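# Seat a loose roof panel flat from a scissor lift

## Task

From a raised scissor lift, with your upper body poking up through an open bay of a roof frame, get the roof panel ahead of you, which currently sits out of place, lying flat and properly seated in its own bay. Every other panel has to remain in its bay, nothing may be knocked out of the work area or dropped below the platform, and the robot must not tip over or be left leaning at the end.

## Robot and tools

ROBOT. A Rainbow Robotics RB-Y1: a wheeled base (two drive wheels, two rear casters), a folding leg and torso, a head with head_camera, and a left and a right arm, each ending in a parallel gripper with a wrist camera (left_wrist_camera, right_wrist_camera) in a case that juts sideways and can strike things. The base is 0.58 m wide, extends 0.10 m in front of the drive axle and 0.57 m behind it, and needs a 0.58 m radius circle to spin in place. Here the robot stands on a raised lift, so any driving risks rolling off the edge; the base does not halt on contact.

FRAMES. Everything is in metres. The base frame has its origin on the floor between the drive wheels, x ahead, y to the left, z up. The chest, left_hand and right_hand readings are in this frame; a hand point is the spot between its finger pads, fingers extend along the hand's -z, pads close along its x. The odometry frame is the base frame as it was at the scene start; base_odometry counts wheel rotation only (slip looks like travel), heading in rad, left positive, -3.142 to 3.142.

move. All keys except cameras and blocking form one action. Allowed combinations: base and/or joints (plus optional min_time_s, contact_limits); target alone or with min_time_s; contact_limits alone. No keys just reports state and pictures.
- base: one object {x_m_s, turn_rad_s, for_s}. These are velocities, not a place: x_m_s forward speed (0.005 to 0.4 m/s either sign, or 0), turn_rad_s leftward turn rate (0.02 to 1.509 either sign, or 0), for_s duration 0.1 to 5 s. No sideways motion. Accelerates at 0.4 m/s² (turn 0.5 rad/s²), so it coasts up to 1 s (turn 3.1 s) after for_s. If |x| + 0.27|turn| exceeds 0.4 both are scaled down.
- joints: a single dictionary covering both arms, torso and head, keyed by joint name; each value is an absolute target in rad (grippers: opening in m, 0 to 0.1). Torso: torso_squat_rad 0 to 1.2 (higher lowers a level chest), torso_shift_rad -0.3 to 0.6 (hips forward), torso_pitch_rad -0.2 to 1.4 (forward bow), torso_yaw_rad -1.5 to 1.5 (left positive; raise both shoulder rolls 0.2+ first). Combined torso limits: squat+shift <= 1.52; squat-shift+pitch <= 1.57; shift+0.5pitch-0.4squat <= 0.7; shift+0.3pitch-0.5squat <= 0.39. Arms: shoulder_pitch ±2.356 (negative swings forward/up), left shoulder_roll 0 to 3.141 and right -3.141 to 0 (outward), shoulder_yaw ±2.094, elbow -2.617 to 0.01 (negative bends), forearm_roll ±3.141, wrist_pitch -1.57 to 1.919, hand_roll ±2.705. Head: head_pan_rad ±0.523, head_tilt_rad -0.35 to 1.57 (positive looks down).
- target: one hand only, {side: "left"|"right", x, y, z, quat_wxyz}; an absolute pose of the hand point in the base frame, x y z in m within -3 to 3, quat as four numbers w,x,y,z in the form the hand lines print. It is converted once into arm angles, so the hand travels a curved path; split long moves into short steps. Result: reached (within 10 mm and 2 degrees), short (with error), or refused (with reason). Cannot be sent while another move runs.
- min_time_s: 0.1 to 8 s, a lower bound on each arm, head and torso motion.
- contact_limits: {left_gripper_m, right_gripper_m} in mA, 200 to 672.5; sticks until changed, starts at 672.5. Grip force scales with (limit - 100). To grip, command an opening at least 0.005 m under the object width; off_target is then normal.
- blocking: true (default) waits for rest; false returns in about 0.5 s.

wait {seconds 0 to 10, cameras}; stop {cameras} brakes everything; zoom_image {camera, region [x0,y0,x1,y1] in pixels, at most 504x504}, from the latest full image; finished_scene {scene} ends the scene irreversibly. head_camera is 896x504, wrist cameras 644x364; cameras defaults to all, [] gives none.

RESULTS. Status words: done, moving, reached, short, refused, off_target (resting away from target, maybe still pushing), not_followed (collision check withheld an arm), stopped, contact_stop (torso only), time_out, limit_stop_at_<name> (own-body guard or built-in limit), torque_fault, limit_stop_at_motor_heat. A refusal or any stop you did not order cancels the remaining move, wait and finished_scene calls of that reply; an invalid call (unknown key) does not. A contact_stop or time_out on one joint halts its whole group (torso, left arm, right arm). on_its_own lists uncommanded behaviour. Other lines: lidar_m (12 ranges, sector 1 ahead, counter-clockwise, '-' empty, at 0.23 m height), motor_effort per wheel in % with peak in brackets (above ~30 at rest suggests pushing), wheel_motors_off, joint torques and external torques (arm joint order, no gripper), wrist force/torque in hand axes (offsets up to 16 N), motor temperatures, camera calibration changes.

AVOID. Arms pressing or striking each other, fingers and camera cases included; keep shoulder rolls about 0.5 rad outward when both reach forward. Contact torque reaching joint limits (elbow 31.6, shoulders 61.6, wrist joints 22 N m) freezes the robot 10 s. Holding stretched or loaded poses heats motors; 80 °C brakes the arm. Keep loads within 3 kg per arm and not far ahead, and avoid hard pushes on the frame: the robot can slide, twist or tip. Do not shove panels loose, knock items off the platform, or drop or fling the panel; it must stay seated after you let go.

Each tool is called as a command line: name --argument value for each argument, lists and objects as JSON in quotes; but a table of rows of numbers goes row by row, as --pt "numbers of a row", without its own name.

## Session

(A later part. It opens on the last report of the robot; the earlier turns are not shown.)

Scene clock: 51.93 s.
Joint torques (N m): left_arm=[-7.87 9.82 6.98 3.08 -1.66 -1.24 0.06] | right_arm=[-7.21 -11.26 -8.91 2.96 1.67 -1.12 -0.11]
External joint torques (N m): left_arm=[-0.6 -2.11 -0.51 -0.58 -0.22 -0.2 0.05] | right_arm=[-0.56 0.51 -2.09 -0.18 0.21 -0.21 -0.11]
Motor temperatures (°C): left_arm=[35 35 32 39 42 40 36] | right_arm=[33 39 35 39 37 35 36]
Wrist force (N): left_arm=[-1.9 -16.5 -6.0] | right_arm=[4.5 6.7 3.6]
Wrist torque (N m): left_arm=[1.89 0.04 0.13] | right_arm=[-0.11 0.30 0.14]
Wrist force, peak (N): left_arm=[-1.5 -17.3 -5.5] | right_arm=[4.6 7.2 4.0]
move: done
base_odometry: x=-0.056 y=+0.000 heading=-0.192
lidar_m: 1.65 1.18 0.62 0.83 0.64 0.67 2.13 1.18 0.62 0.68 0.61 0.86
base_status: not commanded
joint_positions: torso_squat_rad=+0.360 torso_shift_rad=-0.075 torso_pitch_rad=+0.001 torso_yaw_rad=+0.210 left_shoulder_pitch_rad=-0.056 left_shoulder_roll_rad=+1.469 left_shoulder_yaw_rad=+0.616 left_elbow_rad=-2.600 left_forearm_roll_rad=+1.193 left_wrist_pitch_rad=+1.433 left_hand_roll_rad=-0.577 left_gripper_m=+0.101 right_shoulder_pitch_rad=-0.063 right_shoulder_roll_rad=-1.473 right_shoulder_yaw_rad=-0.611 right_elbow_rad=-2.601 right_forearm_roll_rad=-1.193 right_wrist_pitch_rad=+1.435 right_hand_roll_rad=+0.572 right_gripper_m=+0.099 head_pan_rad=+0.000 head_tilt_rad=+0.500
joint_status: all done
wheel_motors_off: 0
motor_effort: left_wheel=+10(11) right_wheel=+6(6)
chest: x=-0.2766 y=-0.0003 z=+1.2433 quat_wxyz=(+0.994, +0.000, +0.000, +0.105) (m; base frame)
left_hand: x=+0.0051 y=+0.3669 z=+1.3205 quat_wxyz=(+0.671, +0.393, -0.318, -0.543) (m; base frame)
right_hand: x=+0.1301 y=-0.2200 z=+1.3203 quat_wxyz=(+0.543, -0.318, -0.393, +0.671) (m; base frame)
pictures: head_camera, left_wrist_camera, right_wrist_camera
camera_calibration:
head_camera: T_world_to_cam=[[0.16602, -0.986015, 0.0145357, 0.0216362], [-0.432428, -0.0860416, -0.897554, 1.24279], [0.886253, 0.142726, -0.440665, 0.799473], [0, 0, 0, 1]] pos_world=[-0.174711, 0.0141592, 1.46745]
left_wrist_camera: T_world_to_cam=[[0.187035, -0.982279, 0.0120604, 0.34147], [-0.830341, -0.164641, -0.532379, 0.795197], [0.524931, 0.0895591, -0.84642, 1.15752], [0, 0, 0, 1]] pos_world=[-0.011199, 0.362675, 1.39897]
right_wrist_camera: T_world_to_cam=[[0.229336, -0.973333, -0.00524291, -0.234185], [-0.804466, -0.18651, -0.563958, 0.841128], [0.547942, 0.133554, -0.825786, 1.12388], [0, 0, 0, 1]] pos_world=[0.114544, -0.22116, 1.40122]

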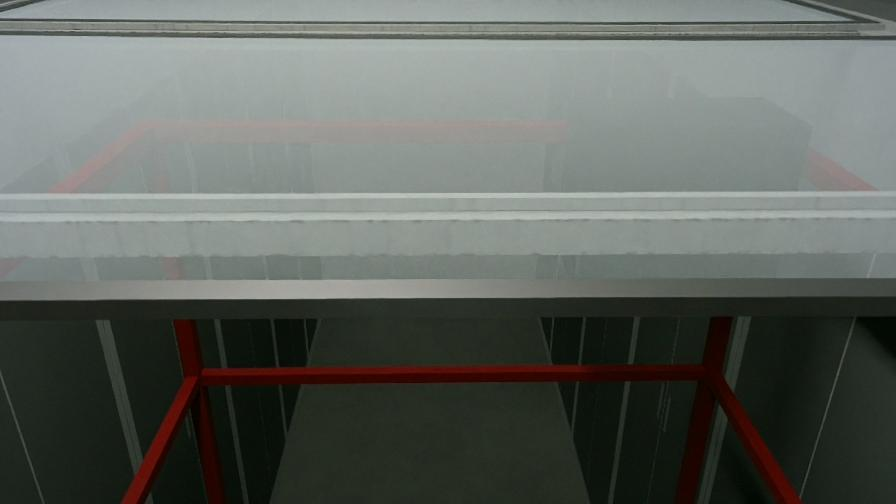

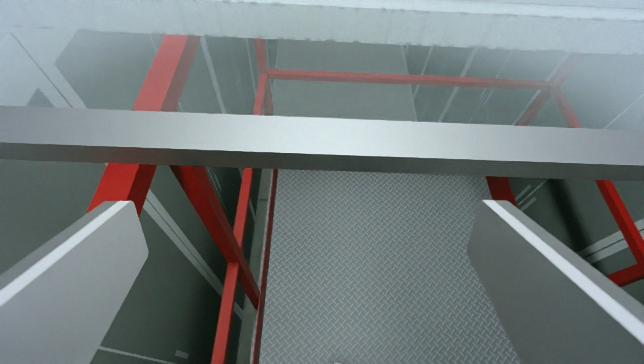

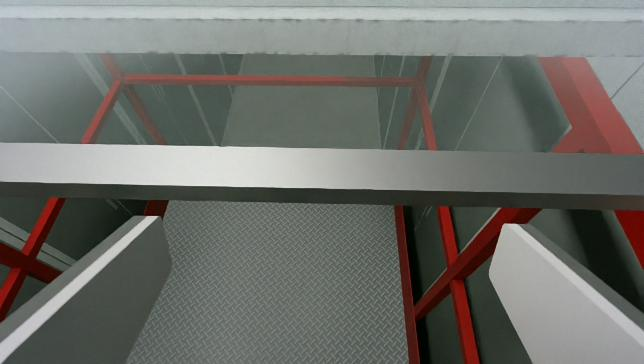

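move --joints '{"torso_squat_rad": 0.404, "torso_shift_rad": -0.075, "torso_pitch_rad": 0, "torso_yaw_rad": 0.21}' --min_time_s 1.5

zoom_image --camera "left_wrist_camera" --region '[70, 60, 570, 260]'

zoom_image --camera "right_wrist_camera" --region '[70, 60, 570, 260]'

Scene clock: 53.87 s.
Joint torques (N m): left_arm=[-8.11 9.7 6.84 2.92 -1.62 -1.22 0.03] | right_arm=[-7.2 -11.22 -8.83 3.11 1.77 -1.13 0.03]
External joint torques (N m): left_arm=[-0.83 -2.22 -0.65 -0.75 -0.17 -0.18 0.01] | right_arm=[-0.55 0.54 -2.01 -0.03 0.31 -0.22 0.04]
Motor temperatures (°C): left_arm=[35 35 32 39 42 40 36] | right_arm=[33 39 35 39 37 35 36]
Wrist force (N): left_arm=[-1.5 -16.7 -5.9] | right_arm=[4.7 6.7 3.7]
Wrist torque (N m): left_arm=[1.90 0.08 0.15] | right_arm=[-0.11 0.33 0.13]
Wrist force, peak (N): left_arm=[-1.7 -17.0 -5.9] | right_arm=[4.8 6.9 3.8]
move: done
base_odometry: x=-0.056 y=+0.000 heading=-0.192
lidar_m: 1.65 1.18 0.62 0.82 0.65 0.67 2.15 1.17 0.62 0.68 0.61 0.86
base_status: not commanded
joint_positions: torso_squat_rad=+0.404 torso_shift_rad=-0.075 torso_pitch_rad=+0.000 torso_yaw_rad=+0.210 left_shoulder_pitch_rad=-0.056 left_shoulder_roll_rad=+1.469 left_shoulder_yaw_rad=+0.616 left_elbow_rad=-2.600 left_forearm_roll_rad=+1.193 left_wrist_pitch_rad=+1.433 left_hand_roll_rad=-0.577 left_gripper_m=+0.101 right_shoulder_pitch_rad=-0.063 right_shoulder_roll_rad=-1.473 right_shoulder_yaw_rad=-0.611 right_elbow_rad=-2.601 right_forearm_roll_rad=-1.193 right_wrist_pitch_rad=+1.435 right_hand_roll_rad=+0.572 right_gripper_m=+0.099 head_pan_rad=+0.000 head_tilt_rad=+0.500
joint_status: all done
wheel_motors_off: 0
motor_effort: left_wheel=+9(11) right_wheel=+4(7)
chest: x=-0.2760 y=-0.0003 z=+1.2318 quat_wxyz=(+0.994, +0.000, +0.000, +0.105) (m; base frame)
left_hand: x=+0.0055 y=+0.3669 z=+1.3091 quat_wxyz=(+0.671, +0.393, -0.318, -0.543) (m; base frame)
right_hand: x=+0.1305 y=-0.2200 z=+1.3090 quat_wxyz=(+0.543, -0.318, -0.393, +0.671) (m; base frame)
pictures: head_camera, left_wrist_camera, right_wrist_camera
camera_calibration:
head_camera: T_world_to_cam=[[0.166019, -0.986014, 0.0146246, 0.0216072], [-0.43194, -0.0860436, -0.897788, 1.23307], [0.88649, 0.142733, -0.440184, 0.793392], [0, 0, 0, 1]] pos_world=[-0.17431, 0.0141592, 1.45596]
left_wrist_camera: T_world_to_cam=[[0.18702, -0.982281, 0.0121428, 0.34142], [-0.830105, -0.164632, -0.53275, 0.789973], [0.525309, 0.0895552, -0.846186, 1.14734], [0, 0, 0, 1]] pos_world=[-0.0107996, 0.362675, 1.38757]
right_wrist_camera: T_world_to_cam=[[0.229332, -0.973335, -0.00510921, -0.234521], [-0.804136, -0.186504, -0.56443, 0.835753], [0.548426, 0.13355, -0.825465, 1.11391], [0, 0, 0, 1]] pos_world=[0.114944, -0.22116, 1.39002]

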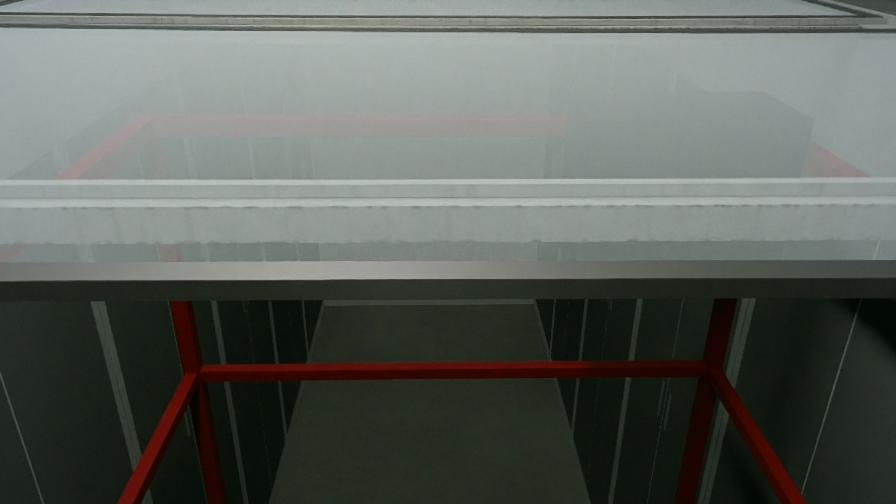

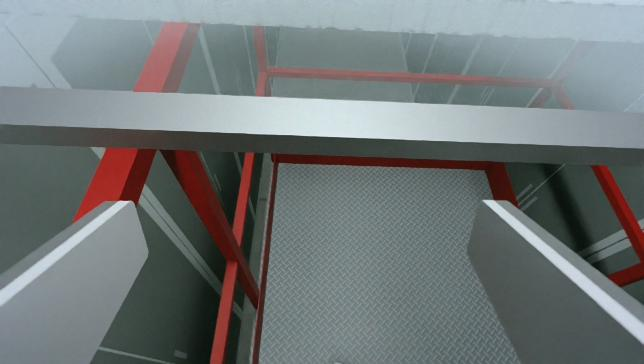

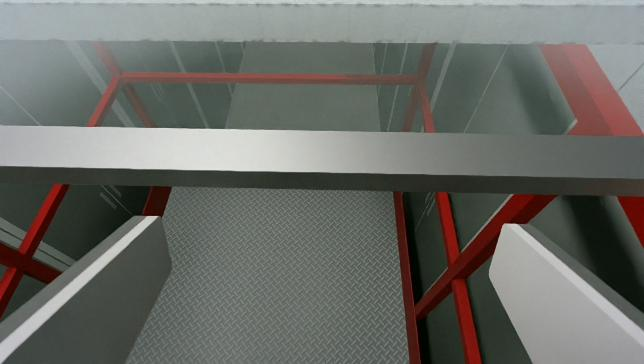

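Scaled by 1.008 from the camera's 644x364 image, which has a finer 1265x715 frame.

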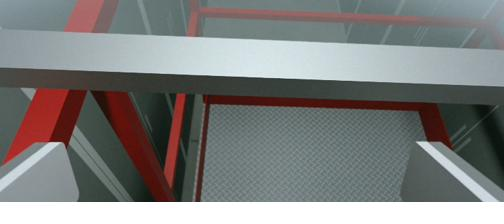

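Scaled by 1.008 from the camera's 644x364 image, which has a finer 1265x715 frame.

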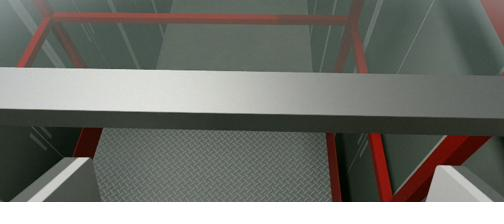

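move --base '{"x_m_s": 0.03, "for_s": 0.8}'

zoom_image --camera "left_wrist_camera" --region '[70, 60, 570, 260]'

zoom_image --camera "right_wrist_camera" --region '[70, 60, 570, 260]'

Scene clock: 56.30 s.
Joint torques (N m): left_arm=[-8.09 9.57 6.63 2.86 -1.55 -1.23 0.08] | right_arm=[-6.95 -10.79 -8.85 2.99 1.58 -1.25 -0.07]
External joint torques (N m): left_arm=[-0.82 -2.35 -0.86 -0.8 -0.1 -0.18 0.07] | right_arm=[-0.31 0.97 -2.03 -0.15 0.12 -0.34 -0.07]
Motor temperatures (°C): left_arm=[35 35 32 39 42 40 36] | right_arm=[32 39 35 39 37 35 36]
Wrist force (N): left_arm=[-1.9 -16.9 -5.8] | right_arm=[4.8 6.8 3.8]
Wrist torque (N m): left_arm=[1.96 0.05 0.15] | right_arm=[-0.12 0.35 0.13]
Wrist force, peak (N): left_arm=[-1.5 -17.0 -6.0] | right_arm=[5.0 7.0 3.8]
move: done
base_odometry: x=-0.032 y=-0.005 heading=-0.192
lidar_m: 1.62 1.17 0.62 0.82 0.65 0.66 2.19 1.20 0.64 0.68 0.60 0.85
base_status: done (sent for 0.8 of 0.8 s)
joint_positions: torso_squat_rad=+0.404 torso_shift_rad=-0.075 torso_pitch_rad=+0.000 torso_yaw_rad=+0.210 left_shoulder_pitch_rad=-0.056 left_shoulder_roll_rad=+1.469 left_shoulder_yaw_rad=+0.616 left_elbow_rad=-2.600 left_forearm_roll_rad=+1.193 left_wrist_pitch_rad=+1.433 left_hand_roll_rad=-0.577 left_gripper_m=+0.101 right_shoulder_pitch_rad=-0.063 right_shoulder_roll_rad=-1.473 right_shoulder_yaw_rad=-0.611 right_elbow_rad=-2.601 right_forearm_roll_rad=-1.193 right_wrist_pitch_rad=+1.435 right_hand_roll_rad=+0.572 right_gripper_m=+0.099 head_pan_rad=+0.000 head_tilt_rad=+0.500
joint_status: not commanded
wheel_motors_off: 0
motor_effort: left_wheel=-1(37) right_wheel=+6(22)
chest: x=-0.2762 y=-0.0003 z=+1.2318 quat_wxyz=(+0.994, +0.000, +0.000, +0.105) (m; base frame)
left_hand: x=+0.0054 y=+0.3669 z=+1.3092 quat_wxyz=(+0.671, +0.393, -0.318, -0.543) (m; base frame)
right_hand: x=+0.1304 y=-0.2200 z=+1.3091 quat_wxyz=(+0.543, -0.318, -0.393, +0.670) (m; base frame)
pictures: head_camera, left_wrist_camera, right_wrist_camera
camera_calibration:
head_camera: T_world_to_cam=[[0.166016, -0.986014, 0.0146617, 0.0215857], [-0.431737, -0.0860432, -0.897886, 1.23316], [0.88659, 0.142733, -0.439984, 0.793294], [0, 0, 0, 1]] pos_world=[-0.17451, 0.0141592, 1.45596]
left_wrist_camera: T_world_to_cam=[[0.187081, -0.98227, 0.0121117, 0.341495], [-0.829974, -0.164647, -0.532949, 0.790143], [0.525494, 0.0896523, -0.846061, 1.14732], [0, 0, 0, 1]] pos_world=[-0.011, 0.362675, 1.38767]
right_wrist_camera: T_world_to_cam=[[0.229338, -0.973334, -0.00507763, -0.23452], [-0.804056, -0.186508, -0.564543, 0.835739], [0.548541, 0.133554, -0.825388, 1.1139], [0, 0, 0, 1]] pos_world=[0.114744, -0.22116, 1.39002]

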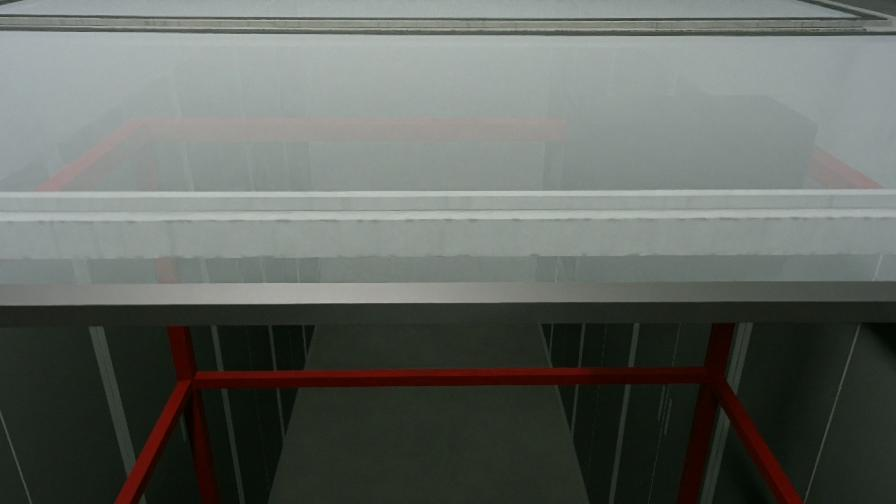

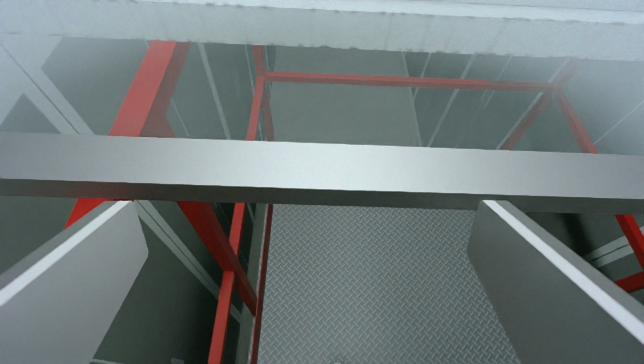

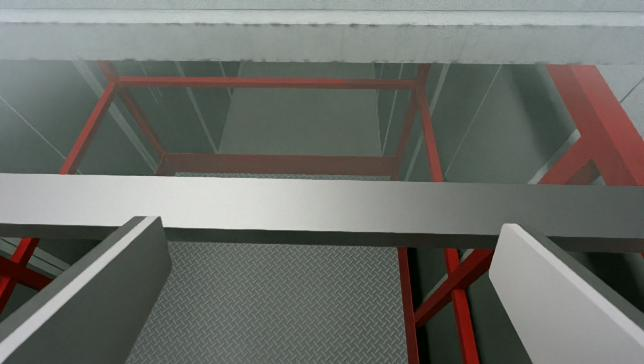

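Scaled by 1.008 from the camera's 644x364 image, which has a finer 1265x715 frame.

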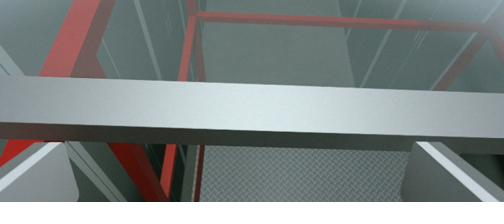

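Scaled by 1.008 from the camera's 644x364 image, which has a finer 1265x715 frame.

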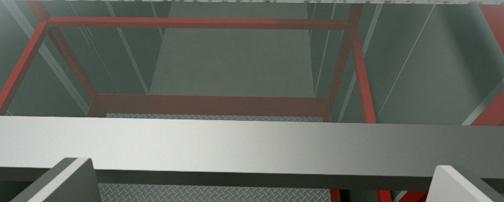

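move --base '{"x_m_s": 0.02, "for_s": 0.4}' --cameras '["left_wrist_camera", "right_wrist_camera"]'

move --base '{"x_m_s": 0.02, "for_s": 0.4}' --cameras '["left_wrist_camera", "right_wrist_camera"]'

Scene clock: 57.77 s.
Joint torques (N m): left_arm=[-7.74 10.14 6.89 3.05 -1.68 -1.28 0.07] | right_arm=[-6.96 -11.04 -8.84 3.1 1.63 -1.1 -0.1]
External joint torques (N m): left_arm=[-0.46 -1.79 -0.6 -0.61 -0.24 -0.24 0.06] | right_arm=[-0.32 0.72 -2.02 -0.05 0.18 -0.19 -0.09]
Motor temperatures (°C): left_arm=[35 35 32 39 42 40 36] | right_arm=[32 39 35 39 37 35 36]
Wrist force (N): left_arm=[-1.8 -16.5 -5.7] | right_arm=[4.8 6.9 3.8]
Wrist torque (N m): left_arm=[1.89 0.06 0.14] | right_arm=[-0.13 0.32 0.12]
Wrist force, peak (N): left_arm=[-1.6 -17.0 -6.1] | right_arm=[6.2 7.0 8.7]
move: done
base_odometry: x=-0.025 y=-0.006 heading=-0.193
lidar_m: 1.62 1.15 0.61 0.82 0.69 0.67 1.25 1.21 0.64 0.68 0.60 0.85
base_status: done (sent for 0.4 of 0.4 s)
joint_positions: torso_squat_rad=+0.404 torso_shift_rad=-0.075 torso_pitch_rad=+0.000 torso_yaw_rad=+0.210 left_shoulder_pitch_rad=-0.056 left_shoulder_roll_rad=+1.469 left_shoulder_yaw_rad=+0.616 left_elbow_rad=-2.600 left_forearm_roll_rad=+1.193 left_wrist_pitch_rad=+1.433 left_hand_roll_rad=-0.577 left_gripper_m=+0.101 right_shoulder_pitch_rad=-0.063 right_shoulder_roll_rad=-1.473 right_shoulder_yaw_rad=-0.611 right_elbow_rad=-2.601 right_forearm_roll_rad=-1.193 right_wrist_pitch_rad=+1.435 right_hand_roll_rad=+0.572 right_gripper_m=+0.099 head_pan_rad=+0.000 head_tilt_rad=+0.500
joint_status: not commanded
wheel_motors_off: 0
motor_effort: left_wheel=-5(20) right_wheel=+9(23)
chest: x=-0.2762 y=-0.0003 z=+1.2318 quat_wxyz=(+0.994, +0.000, +0.000, +0.105) (m; base frame)
left_hand: x=+0.0054 y=+0.3669 z=+1.3092 quat_wxyz=(+0.671, +0.393, -0.318, -0.543) (m; base frame)
right_hand: x=+0.1304 y=-0.2200 z=+1.3091 quat_wxyz=(+0.543, -0.318, -0.393, +0.670) (m; base frame)
pictures: left_wrist_camera, right_wrist_camera
camera_calibration:
left_wrist_camera: T_world_to_cam=[[0.187081, -0.98227, 0.0121117, 0.341495], [-0.829974, -0.164647, -0.532949, 0.790143], [0.525494, 0.0896523, -0.846061, 1.14732], [0, 0, 0, 1]] pos_world=[-0.011, 0.362675, 1.38767]
right_wrist_camera: T_world_to_cam=[[0.229392, -0.973321, -0.0051579, -0.234411], [-0.804046, -0.186505, -0.564558, 0.83576], [0.548534, 0.133652, -0.825377, 1.11391], [0, 0, 0, 1]] pos_world=[0.114744, -0.22116, 1.39002]

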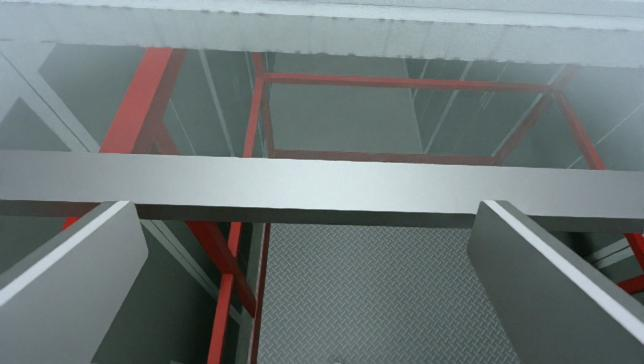

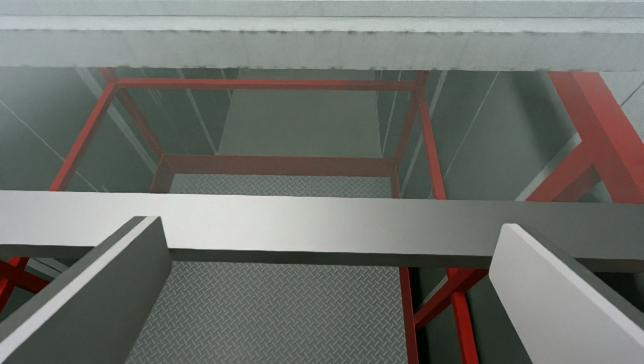

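Scene clock: 58.97 s.
Joint torques (N m): left_arm=[-7.94 9.95 6.99 3.06 -1.66 -1.25 -0.02] | right_arm=[-6.65 -10.87 -8.34 3.34 1.19 -1.29 -0.06]
External joint torques (N m): left_arm=[-0.67 -1.97 -0.5 -0.61 -0.21 -0.2 -0.03] | right_arm=[-0.01 0.89 -1.52 0.19 -0.26 -0.38 -0.05]
Motor temperatures (°C): left_arm=[35 35 32 39 42 40 36] | right_arm=[32 39 35 39 37 35 36]
Wrist force (N): left_arm=[-1.7 -16.7 -5.8] | right_arm=[4.8 6.8 3.4]
Wrist torque (N m): left_arm=[1.92 0.07 0.13] | right_arm=[-0.12 0.33 0.12]
Wrist force, peak (N): left_arm=[-1.3 -16.9 -6.0] | right_arm=[5.0 8.8 12.6]
move: done
base_odometry: x=-0.017 y=-0.008 heading=-0.194
lidar_m: 1.62 1.14 0.61 0.83 0.71 0.67 1.26 1.21 0.64 0.68 0.59 0.85
base_status: done (sent for 0.4 of 0.4 s)
joint_positions: torso_squat_rad=+0.404 torso_shift_rad=-0.075 torso_pitch_rad=+0.000 torso_yaw_rad=+0.210 left_shoulder_pitch_rad=-0.056 left_shoulder_roll_rad=+1.469 left_shoulder_yaw_rad=+0.616 left_elbow_rad=-2.600 left_forearm_roll_rad=+1.193 left_wrist_pitch_rad=+1.433 left_hand_roll_rad=-0.577 left_gripper_m=+0.101 right_shoulder_pitch_rad=-0.063 right_shoulder_roll_rad=-1.473 right_shoulder_yaw_rad=-0.611 right_elbow_rad=-2.601 right_forearm_roll_rad=-1.193 right_wrist_pitch_rad=+1.435 right_hand_roll_rad=+0.572 right_gripper_m=+0.099 head_pan_rad=+0.000 head_tilt_rad=+0.500
joint_status: not commanded
wheel_motors_off: 0
motor_effort: left_wheel=-8(18) right_wheel=+9(27)
chest: x=-0.2762 y=-0.0003 z=+1.2318 quat_wxyz=(+0.994, +0.000, +0.000, +0.105) (m; base frame)
left_hand: x=+0.0054 y=+0.3669 z=+1.3092 quat_wxyz=(+0.671, +0.393, -0.318, -0.543) (m; base frame)
right_hand: x=+0.1304 y=-0.2200 z=+1.3092 quat_wxyz=(+0.543, -0.319, -0.393, +0.670) (m; base frame)
pictures: left_wrist_camera, right_wrist_camera
camera_calibration:
left_wrist_camera: T_world_to_cam=[[0.187079, -0.98227, 0.0121117, 0.341495], [-0.829946, -0.16464, -0.532994, 0.790204], [0.525539, 0.08966, -0.846032, 1.14728], [0, 0, 0, 1]] pos_world=[-0.011, 0.362675, 1.38767]
right_wrist_camera: T_world_to_cam=[[0.229393, -0.973321, -0.00507468, -0.234527], [-0.803841, -0.186505, -0.56485, 0.836199], [0.548834, 0.133652, -0.825178, 1.11368], [0, 0, 0, 1]] pos_world=[0.114744, -0.22116, 1.39012]

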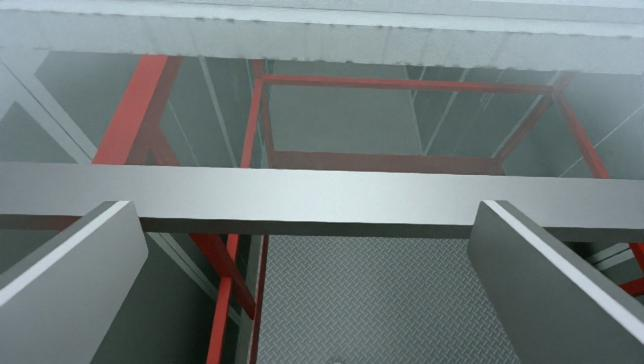

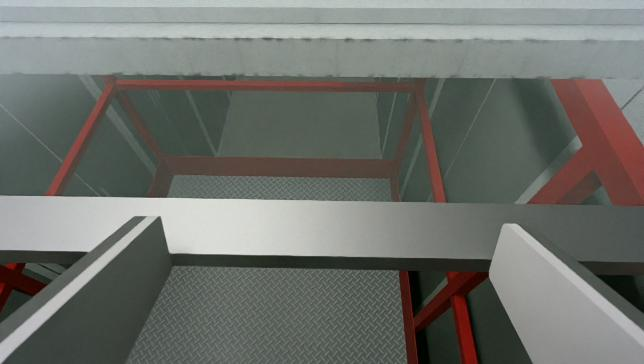

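move --base '{"x_m_s": 0.02, "for_s": 0.4}' --cameras '["left_wrist_camera", "right_wrist_camera"]'

move --base '{"x_m_s": 0.02, "for_s": 0.4}' --cameras '["left_wrist_camera", "right_wrist_camera"]'

Scene clock: 60.37 s.
Joint torques (N m): left_arm=[-7.82 9.69 6.95 2.93 -1.56 -1.23 0.02] | right_arm=[-6.8 -10.85 -8.61 3.27 1.31 -1.2 0.16]
External joint torques (N m): left_arm=[-0.55 -2.23 -0.54 -0.74 -0.12 -0.19 0] | right_arm=[-0.15 0.91 -1.79 0.12 -0.15 -0.29 0.16]
Motor temperatures (°C): left_arm=[35 35 32 39 42 40 36] | right_arm=[32 39 35 39 37 35 36]
Wrist force (N): left_arm=[-1.9 -16.5 -5.8] | right_arm=[4.6 6.7 3.6]
Wrist torque (N m): left_arm=[1.88 0.04 0.14] | right_arm=[-0.12 0.32 0.13]
Wrist force, peak (N): left_arm=[-1.7 -17.0 -6.2] | right_arm=[5.7 8.3 10.5]
move: done
base_odometry: x=-0.009 y=-0.009 heading=-0.194
lidar_m: 1.62 1.13 0.62 0.83 0.83 0.68 1.26 1.22 0.64 0.67 0.59 0.85
base_status: done (sent for 0.4 of 0.4 s)
joint_positions: torso_squat_rad=+0.404 torso_shift_rad=-0.075 torso_pitch_rad=+0.000 torso_yaw_rad=+0.210 left_shoulder_pitch_rad=-0.056 left_shoulder_roll_rad=+1.469 left_shoulder_yaw_rad=+0.616 left_elbow_rad=-2.600 left_forearm_roll_rad=+1.193 left_wrist_pitch_rad=+1.433 left_hand_roll_rad=-0.577 left_gripper_m=+0.101 right_shoulder_pitch_rad=-0.063 right_shoulder_roll_rad=-1.473 right_shoulder_yaw_rad=-0.611 right_elbow_rad=-2.601 right_forearm_roll_rad=-1.193 right_wrist_pitch_rad=+1.435 right_hand_roll_rad=+0.572 right_gripper_m=+0.099 head_pan_rad=+0.000 head_tilt_rad=+0.500
joint_status: not commanded
wheel_motors_off: 0
motor_effort: left_wheel=-10(12) right_wheel=+11(27)
chest: x=-0.2762 y=-0.0003 z=+1.2318 quat_wxyz=(+0.994, +0.000, +0.000, +0.105) (m; base frame)
left_hand: x=+0.0054 y=+0.3669 z=+1.3092 quat_wxyz=(+0.671, +0.393, -0.318, -0.543) (m; base frame)
right_hand: x=+0.1304 y=-0.2200 z=+1.3092 quat_wxyz=(+0.543, -0.319, -0.393, +0.670) (m; base frame)
pictures: left_wrist_camera, right_wrist_camera
camera_calibration:
left_wrist_camera: T_world_to_cam=[[0.187079, -0.98227, 0.0121117, 0.341495], [-0.829946, -0.16464, -0.532994, 0.790204], [0.525539, 0.08966, -0.846032, 1.14728], [0, 0, 0, 1]] pos_world=[-0.011, 0.362675, 1.38767]
right_wrist_camera: T_world_to_cam=[[0.229399, -0.973319, -0.00504309, -0.234571], [-0.803761, -0.186509, -0.564963, 0.836346], [0.548949, 0.133655, -0.825101, 1.11356], [0, 0, 0, 1]] pos_world=[0.114745, -0.22116, 1.39012]

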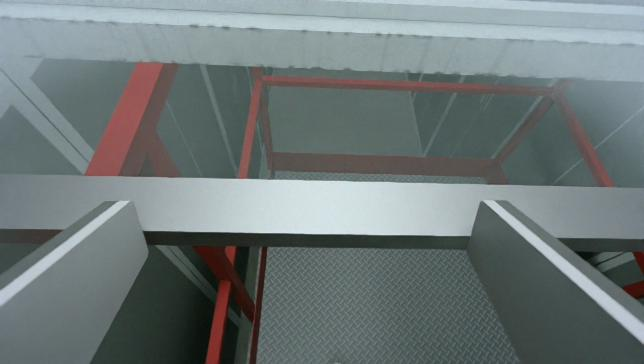

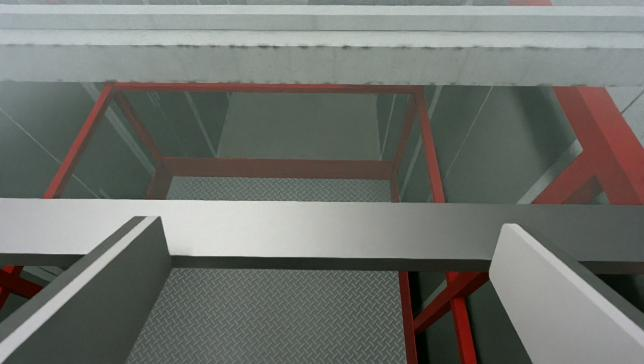

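Scene clock: 61.57 s.
Joint torques (N m): left_arm=[-7.98 10.01 6.71 3.1 -1.43 -1.3 0.01] | right_arm=[-6.2 -10.94 -7.83 3.47 1.45 -1.14 0.08]
External joint torques (N m): left_arm=[-0.7 -1.91 -0.78 -0.56 0.01 -0.26 -0.01] | right_arm=[0.45 0.82 -1.01 0.33 -0.01 -0.23 0.08]
Motor temperatures (°C): left_arm=[35 35 32 39 42 40 36] | right_arm=[32 39 35 39 37 35 36]
Wrist force (N): left_arm=[-1.4 -16.9 -4.9] | right_arm=[4.6 6.7 3.6]
Wrist torque (N m): left_arm=[1.87 0.16 0.17] | right_arm=[-0.11 0.32 0.13]
Wrist force, peak (N): left_arm=[-1.7 -17.0 -5.5] | right_arm=[5.0 8.1 12.3]
move: done
base_odometry: x=-0.001 y=-0.011 heading=-0.195
lidar_m: 1.60 1.12 0.60 0.83 0.83 0.68 1.27 1.22 0.65 0.67 0.59 0.82
base_status: done (sent for 0.4 of 0.4 s)
joint_positions: torso_squat_rad=+0.404 torso_shift_rad=-0.075 torso_pitch_rad=+0.000 torso_yaw_rad=+0.210 left_shoulder_pitch_rad=-0.056 left_shoulder_roll_rad=+1.469 left_shoulder_yaw_rad=+0.616 left_elbow_rad=-2.600 left_forearm_roll_rad=+1.192 left_wrist_pitch_rad=+1.433 left_hand_roll_rad=-0.577 left_gripper_m=+0.101 right_shoulder_pitch_rad=-0.063 right_shoulder_roll_rad=-1.473 right_shoulder_yaw_rad=-0.611 right_elbow_rad=-2.601 right_forearm_roll_rad=-1.193 right_wrist_pitch_rad=+1.435 right_hand_roll_rad=+0.572 right_gripper_m=+0.099 head_pan_rad=+0.000 head_tilt_rad=+0.500
joint_status: not commanded
wheel_motors_off: 0
motor_effort: left_wheel=-9(11) right_wheel=+7(28)
chest: x=-0.2762 y=-0.0003 z=+1.2318 quat_wxyz=(+0.994, +0.000, +0.000, +0.105) (m; base frame)
left_hand: x=+0.0053 y=+0.3669 z=+1.3092 quat_wxyz=(+0.671, +0.393, -0.318, -0.543) (m; base frame)
right_hand: x=+0.1303 y=-0.2200 z=+1.3092 quat_wxyz=(+0.543, -0.319, -0.393, +0.670) (m; base frame)
pictures: left_wrist_camera, right_wrist_camera
camera_calibration:
left_wrist_camera: T_world_to_cam=[[0.187073, -0.982271, 0.0121539, 0.341437], [-0.829828, -0.164638, -0.53318, 0.790461], [0.525728, 0.0896581, -0.845915, 1.14712], [0, 0, 0, 1]] pos_world=[-0.0110003, 0.362675, 1.38767]
right_wrist_camera: T_world_to_cam=[[0.229477, -0.973301, -0.00498798, -0.234629], [-0.803739, -0.186604, -0.564962, 0.836298], [0.548948, 0.133655, -0.825102, 1.1137], [0, 0, 0, 1]] pos_world=[0.114645, -0.22116, 1.39022]

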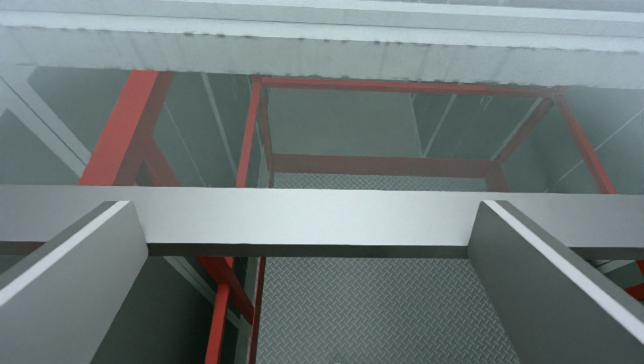

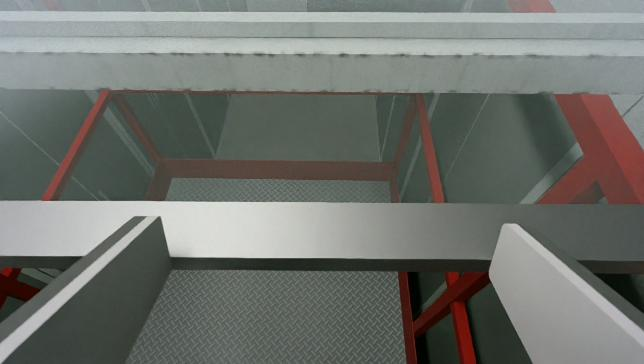

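move --base '{"x_m_s": 0.02, "for_s": 0.5}' --cameras '["left_wrist_camera", "right_wrist_camera"]'

move --base '{"x_m_s": 0.02, "for_s": 0.5}'

Scene clock: 62.83 s.
Joint torques (N m): left_arm=[-7.95 9.84 6.8 3.14 -1.35 -1.4 -0.07] | right_arm=[-6.32 -11.05 -8.6 3.33 1.43 -1.14 -0.08]
External joint torques (N m): left_arm=[-0.68 -2.08 -0.69 -0.52 0.1 -0.35 -0.08] | right_arm=[0.33 0.71 -1.78 0.18 -0.03 -0.23 -0.07]
Motor temperatures (°C): left_arm=[35 35 32 39 42 40 36] | right_arm=[32 39 35 39 37 35 36]
Wrist force (N): left_arm=[-1.6 -16.8 -5.3] | right_arm=[4.8 6.7 3.7]
Wrist torque (N m): left_arm=[1.91 0.09 0.13] | right_arm=[-0.12 0.34 0.12]
Wrist force, peak (N): left_arm=[-3.3 -19.4 1.7] | right_arm=[5.3 7.3 6.6]
move: done
base_odometry: x=+0.008 y=-0.013 heading=-0.196
lidar_m: 1.58 1.12 0.63 0.63 0.84 0.69 1.24 1.23 0.66 0.67 0.58 0.82
base_status: done (sent for 0.5 of 0.5 s)
joint_positions: torso_squat_rad=+0.404 torso_shift_rad=-0.075 torso_pitch_rad=+0.000 torso_yaw_rad=+0.210 left_shoulder_pitch_rad=-0.056 left_shoulder_roll_rad=+1.469 left_shoulder_yaw_rad=+0.616 left_elbow_rad=-2.600 left_forearm_roll_rad=+1.192 left_wrist_pitch_rad=+1.433 left_hand_roll_rad=-0.577 left_gripper_m=+0.101 right_shoulder_pitch_rad=-0.063 right_shoulder_roll_rad=-1.473 right_shoulder_yaw_rad=-0.611 right_elbow_rad=-2.601 right_forearm_roll_rad=-1.193 right_wrist_pitch_rad=+1.435 right_hand_roll_rad=+0.572 right_gripper_m=+0.099 head_pan_rad=+0.000 head_tilt_rad=+0.500
joint_status: not commanded
wheel_motors_off: 0
motor_effort: left_wheel=-8(11) right_wheel=+7(25)
chest: x=-0.2763 y=-0.0003 z=+1.2318 quat_wxyz=(+0.994, +0.000, +0.000, +0.105) (m; base frame)
left_hand: x=+0.0052 y=+0.3669 z=+1.3093 quat_wxyz=(+0.671, +0.394, -0.318, -0.542) (m; base frame)
right_hand: x=+0.1303 y=-0.2200 z=+1.3093 quat_wxyz=(+0.543, -0.319, -0.393, +0.670) (m; base frame)
pictures: left_wrist_camera, right_wrist_camera
camera_calibration:
left_wrist_camera: T_world_to_cam=[[0.18713, -0.982261, 0.0120965, 0.341531], [-0.829772, -0.164647, -0.533263, 0.790551], [0.525795, 0.0897524, -0.845863, 1.14715], [0, 0, 0, 1]] pos_world=[-0.0111005, 0.362675, 1.38777]
right_wrist_camera: T_world_to_cam=[[0.229537, -0.973287, -0.00503702, -0.234565], [-0.80368, -0.186613, -0.565044, 0.836402], [0.54901, 0.133747, -0.825046, 1.11363], [0, 0, 0, 1]] pos_world=[0.114645, -0.22116, 1.39022]

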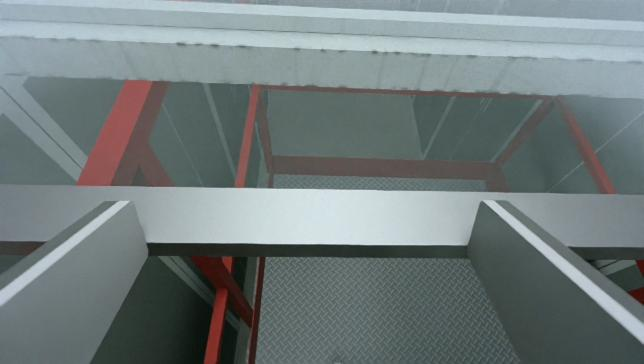

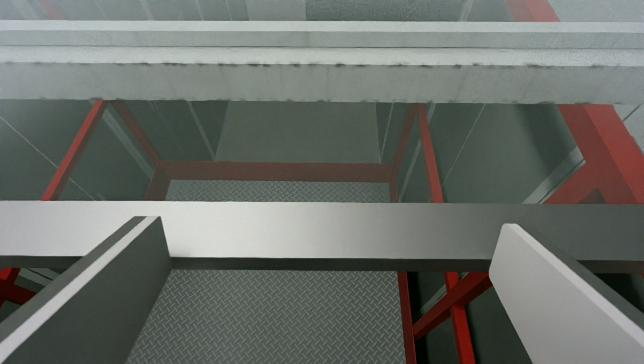

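Scene clock: 63.87 s.
Joint torques (N m): left_arm=[-8.03 9.79 6.39 3.31 -1.33 -1.3 -0.05] | right_arm=[-6.69 -10.8 -8.53 3.3 1.32 -1.11 0.17]
External joint torques (N m): left_arm=[-0.75 -2.14 -1.1 -0.35 0.11 -0.3 -0.06] | right_arm=[-0.04 0.96 -1.71 0.15 -0.14 -0.2 0.17]
Motor temperatures (°C): left_arm=[35 35 32 38 42 40 36] | right_arm=[32 39 35 39 37 35 36]
Wrist force (N): left_arm=[-0.7 -17.4 -2.9] | right_arm=[4.8 6.9 3.7]
Wrist torque (N m): left_arm=[1.89 0.21 0.18] | right_arm=[-0.15 0.34 0.13]
Wrist force, peak (N): left_arm=[-2.4 -20.4 1.9] | right_arm=[5.0 6.0 7.8]
move: done
base_odometry: x=+0.018 y=-0.014 heading=-0.197
lidar_m: 1.58 1.11 0.63 0.63 0.84 0.70 1.27 1.22 0.65 0.67 0.58 0.82
base_status: done (sent for 0.5 of 0.5 s)
joint_positions: torso_squat_rad=+0.404 torso_shift_rad=-0.075 torso_pitch_rad=+0.000 torso_yaw_rad=+0.210 left_shoulder_pitch_rad=-0.056 left_shoulder_roll_rad=+1.469 left_shoulder_yaw_rad=+0.616 left_elbow_rad=-2.600 left_forearm_roll_rad=+1.192 left_wrist_pitch_rad=+1.433 left_hand_roll_rad=-0.577 left_gripper_m=+0.101 right_shoulder_pitch_rad=-0.063 right_shoulder_roll_rad=-1.473 right_shoulder_yaw_rad=-0.611 right_elbow_rad=-2.601 right_forearm_roll_rad=-1.193 right_wrist_pitch_rad=+1.435 right_hand_roll_rad=+0.572 right_gripper_m=+0.099 head_pan_rad=+0.000 head_tilt_rad=+0.500
joint_status: not commanded
wheel_motors_off: 0
motor_effort: left_wheel=-8(12) right_wheel=+7(24)
chest: x=-0.2763 y=-0.0003 z=+1.2318 quat_wxyz=(+0.994, +0.000, +0.000, +0.105) (m; base frame)
left_hand: x=+0.0052 y=+0.3669 z=+1.3093 quat_wxyz=(+0.670, +0.394, -0.318, -0.542) (m; base frame)
right_hand: x=+0.1302 y=-0.2200 z=+1.3093 quat_wxyz=(+0.543, -0.319, -0.393, +0.670) (m; base frame)
pictures: head_camera, left_wrist_camera, right_wrist_camera
camera_calibration:
head_camera: T_world_to_cam=[[0.1661, -0.986, 0.0146549, 0.0216435], [-0.431527, -0.0860409, -0.897987, 1.23326], [0.886677, 0.142831, -0.439777, 0.793184], [0, 0, 0, 1]] pos_world=[-0.174709, 0.0141595, 1.45596]
left_wrist_camera: T_world_to_cam=[[0.187118, -0.982263, 0.0121122, 0.341529], [-0.829701, -0.164633, -0.533379, 0.790623], [0.525912, 0.0897553, -0.84579, 1.1471], [0, 0, 0, 1]] pos_world=[-0.0112007, 0.362675, 1.38777]
right_wrist_camera: T_world_to_cam=[[0.229537, -0.973287, -0.00503605, -0.234543], [-0.803648, -0.186606, -0.56509, 0.836385], [0.549055, 0.133757, -0.825014, 1.11364], [0, 0, 0, 1]] pos_world=[0.114545, -0.22116, 1.39022]

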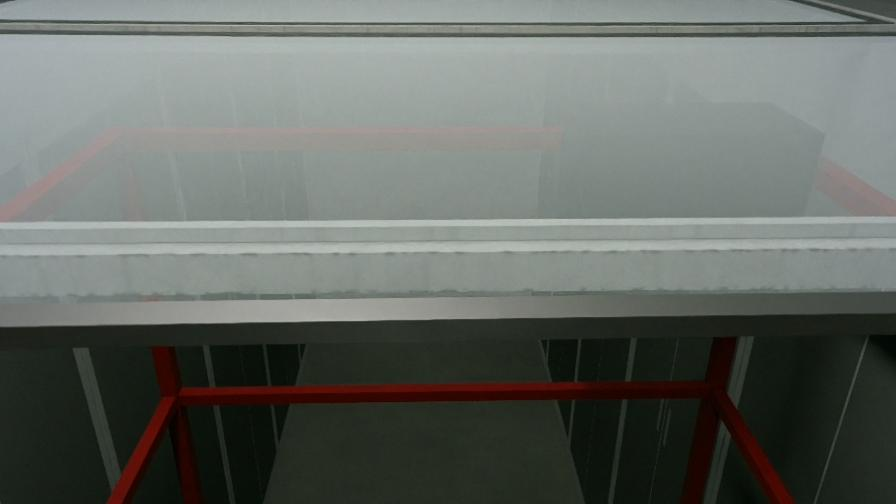

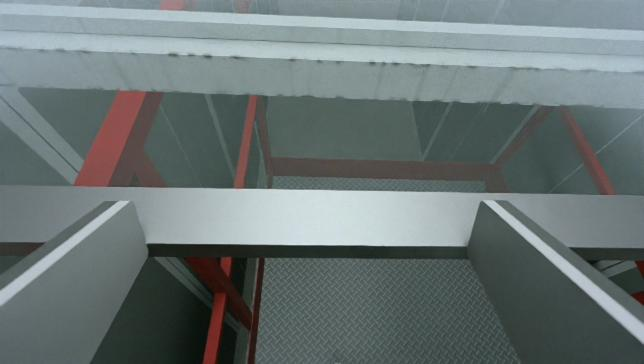

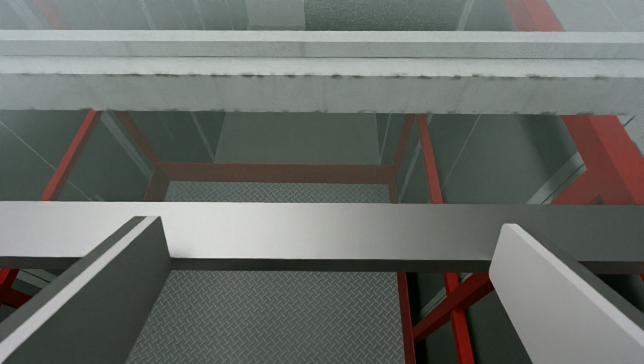

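move --base '{"x_m_s": 0.025, "for_s": 0.6}' --cameras '["left_wrist_camera", "right_wrist_camera"]'

zoom_image --camera "left_wrist_camera" --region '[220, 0, 420, 110]'

zoom_image --camera "right_wrist_camera" --region '[220, 0, 420, 110]'

Scene clock: 65.77 s.
Joint torques (N m): left_arm=[-7.67 9.81 6.14 3.43 -1.19 -1.24 0.01] | right_arm=[-6.02 -10.85 -8.19 3.33 1.24 -1 0.11]
External joint torques (N m): left_arm=[-0.39 -2.12 -1.35 -0.24 0.26 -0.2 -0.01] | right_arm=[0.63 0.92 -1.37 0.18 -0.21 -0.09 0.12]
Motor temperatures (°C): left_arm=[35 35 32 38 42 40 36] | right_arm=[32 39 35 39 37 35 36]
Wrist force (N): left_arm=[-1.7 -17.3 -5.1] | right_arm=[4.7 6.7 3.6]
Wrist torque (N m): left_arm=[1.96 0.06 0.15] | right_arm=[-0.11 0.33 0.11]
Wrist force, peak (N): left_arm=[-3.3 -19.6 1.9] | right_arm=[5.2 6.8 7.2]
move: done
base_odometry: x=+0.032 y=-0.017 heading=-0.198
lidar_m: 1.56 1.10 0.63 0.61 0.85 0.71 1.28 1.23 0.67 0.66 0.57 0.82
base_status: done (sent for 0.6 of 0.6 s)
joint_positions: torso_squat_rad=+0.404 torso_shift_rad=-0.075 torso_pitch_rad=+0.000 torso_yaw_rad=+0.210 left_shoulder_pitch_rad=-0.056 left_shoulder_roll_rad=+1.469 left_shoulder_yaw_rad=+0.617 left_elbow_rad=-2.600 left_forearm_roll_rad=+1.192 left_wrist_pitch_rad=+1.433 left_hand_roll_rad=-0.577 left_gripper_m=+0.101 right_shoulder_pitch_rad=-0.063 right_shoulder_roll_rad=-1.473 right_shoulder_yaw_rad=-0.611 right_elbow_rad=-2.601 right_forearm_roll_rad=-1.193 right_wrist_pitch_rad=+1.435 right_hand_roll_rad=+0.572 right_gripper_m=+0.099 head_pan_rad=+0.000 head_tilt_rad=+0.500
joint_status: not commanded
wheel_motors_off: 0
motor_effort: left_wheel=-13(14) right_wheel=+6(27)
chest: x=-0.2762 y=-0.0003 z=+1.2318 quat_wxyz=(+0.994, +0.000, +0.000, +0.105) (m; base frame)
left_hand: x=+0.0053 y=+0.3669 z=+1.3093 quat_wxyz=(+0.670, +0.394, -0.318, -0.542) (m; base frame)
right_hand: x=+0.1304 y=-0.2200 z=+1.3093 quat_wxyz=(+0.543, -0.319, -0.393, +0.670) (m; base frame)
pictures: left_wrist_camera, right_wrist_camera
camera_calibration:
left_wrist_camera: T_world_to_cam=[[0.187089, -0.98227, 0.0119767, 0.3417], [-0.82971, -0.164535, -0.533394, 0.790692], [0.525907, 0.089855, -0.845782, 1.147], [0, 0, 0, 1]] pos_world=[-0.0111007, 0.362674, 1.38777]
right_wrist_camera: T_world_to_cam=[[0.229537, -0.973287, -0.00503702, -0.234588], [-0.80368, -0.186613, -0.565044, 0.836483], [0.54901, 0.133747, -0.825046, 1.11358], [0, 0, 0, 1]] pos_world=[0.114745, -0.22116, 1.39022]

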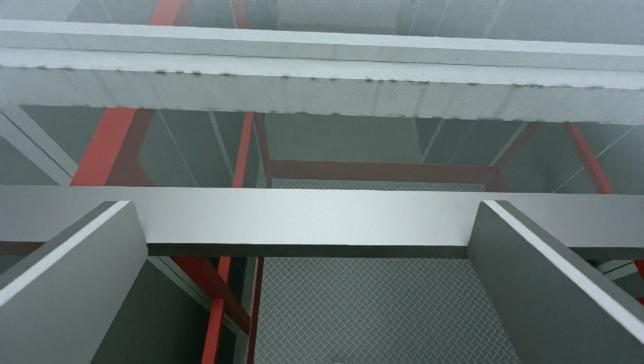

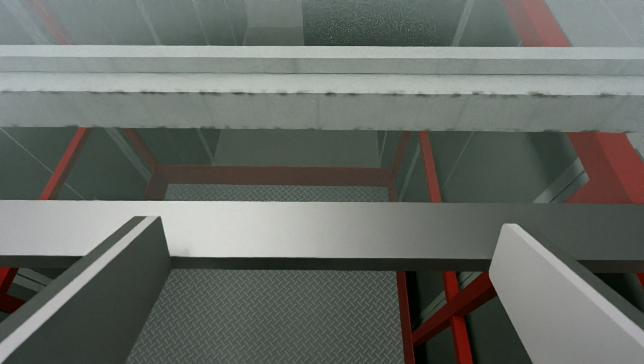

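Scaled by 2.520 from the camera's 644x364 image, which has a finer 1265x715 frame.

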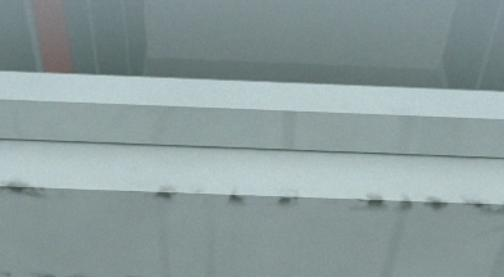

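Scaled by 2.520 from the camera's 644x364 image, which has a finer 1265x715 frame.

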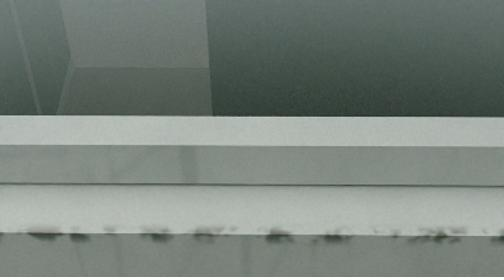

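move --base '{"x_m_s": 0.025, "for_s": 0.8}' --joints '{"torso_yaw_rad": 0.215}' --min_time_s 0.8

zoom_image --camera "left_wrist_camera" --region '[220, 0, 420, 110]'

zoom_image --camera "right_wrist_camera" --region '[220, 0, 420, 110]'

Scene clock: 69.13 s.
Joint torques (N m): left_arm=[-7.25 9.65 5.95 3.24 -1.23 -1.49 -0.21] | right_arm=[-6.03 -11.1 -8.29 3.32 1.33 -1.17 -0.02]
External joint torques (N m): left_arm=[0.02 -2.27 -1.54 -0.43 0.21 -0.45 -0.23] | right_arm=[0.62 0.66 -1.48 0.17 -0.13 -0.26 -0.01]
Motor temperatures (°C): left_arm=[35 35 32 38 42 40 36] | right_arm=[32 39 35 39 37 35 36]
Wrist force (N): left_arm=[-1.8 -16.8 -5.7] | right_arm=[4.7 7.0 3.8]
Wrist torque (N m): left_arm=[1.95 0.05 0.13] | right_arm=[-0.14 0.33 0.13]
Wrist force, peak (N): left_arm=[-2.0 -19.8 4.2] | right_arm=[4.3 8.3 8.3]
move: done
base_odometry: x=+0.052 y=-0.021 heading=-0.199
lidar_m: 1.56 1.09 0.94 0.60 0.85 0.73 1.31 1.23 0.68 0.66 0.56 0.80
base_status: done (sent for 0.8 of 0.8 s)
joint_positions: torso_squat_rad=+0.404 torso_shift_rad=-0.075 torso_pitch_rad=+0.000 torso_yaw_rad=+0.215 left_shoulder_pitch_rad=-0.056 left_shoulder_roll_rad=+1.469 left_shoulder_yaw_rad=+0.617 left_elbow_rad=-2.600 left_forearm_roll_rad=+1.192 left_wrist_pitch_rad=+1.433 left_hand_roll_rad=-0.577 left_gripper_m=+0.101 right_shoulder_pitch_rad=-0.063 right_shoulder_roll_rad=-1.473 right_shoulder_yaw_rad=-0.611 right_elbow_rad=-2.601 right_forearm_roll_rad=-1.193 right_wrist_pitch_rad=+1.435 right_hand_roll_rad=+0.572 right_gripper_m=+0.099 head_pan_rad=+0.000 head_tilt_rad=+0.500
joint_status: all done
wheel_motors_off: 0
motor_effort: left_wheel=-12(14) right_wheel=+6(26)
chest: x=-0.2763 y=-0.0003 z=+1.2318 quat_wxyz=(+0.994, +0.000, +0.000, +0.107) (m; base frame)
left_hand: x=+0.0034 y=+0.3683 z=+1.3093 quat_wxyz=(+0.672, +0.394, -0.317, -0.541) (m; base frame)
right_hand: x=+0.1314 y=-0.2180 z=+1.3093 quat_wxyz=(+0.541, -0.318, -0.394, +0.672) (m; base frame)
pictures: head_camera, left_wrist_camera, right_wrist_camera
camera_calibration:
head_camera: T_world_to_cam=[[0.171022, -0.985158, 0.0146447, 0.0230031], [-0.431202, -0.088204, -0.897934, 1.23332], [0.885899, 0.147251, -0.439887, 0.793049], [0, 0, 0, 1]] pos_world=[-0.174685, 0.0146679, 1.45596]
left_wrist_camera: T_world_to_cam=[[0.191949, -0.981331, 0.0120188, 0.342973], [-0.828858, -0.168658, -0.533432, 0.790972], [0.5255, 0.0924299, -0.845758, 1.14686], [0, 0, 0, 1]] pos_world=[-0.012905, 0.36397, 1.38777]
right_wrist_camera: T_world_to_cam=[[0.234341, -0.972141, -0.00511864, -0.233155], [-0.802751, -0.190533, -0.565056, 0.836694], [0.548339, 0.136525, -0.825036, 1.11345], [0, 0, 0, 1]] pos_world=[0.115747, -0.219255, 1.39022]

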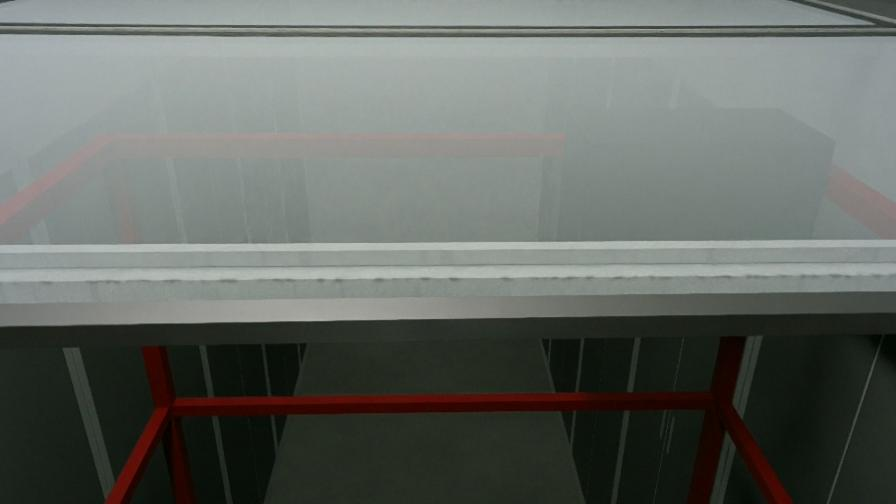

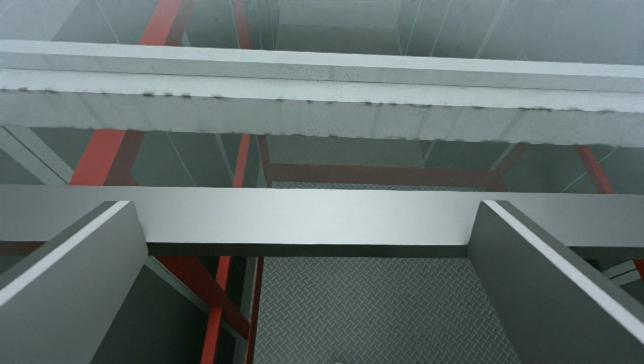

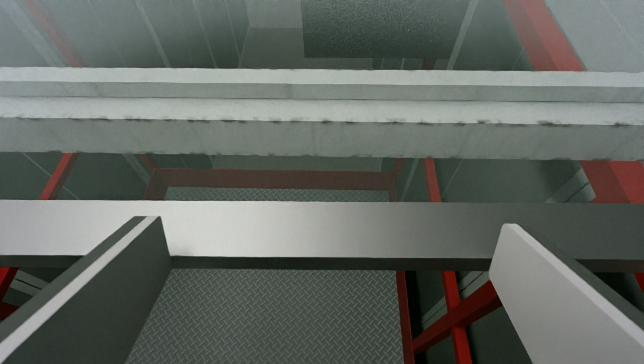

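Scaled by 2.520 from the camera's 644x364 image, which has a finer 1265x715 frame.

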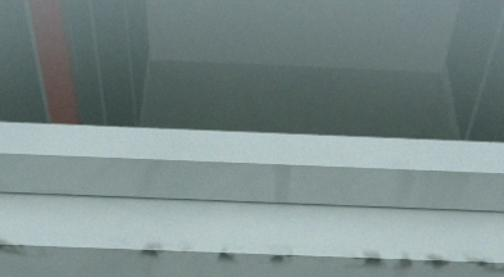

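Scaled by 2.520 from the camera's 644x364 image, which has a finer 1265x715 frame.

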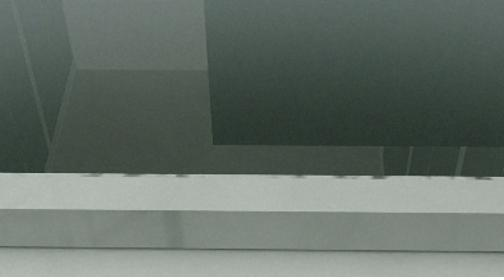

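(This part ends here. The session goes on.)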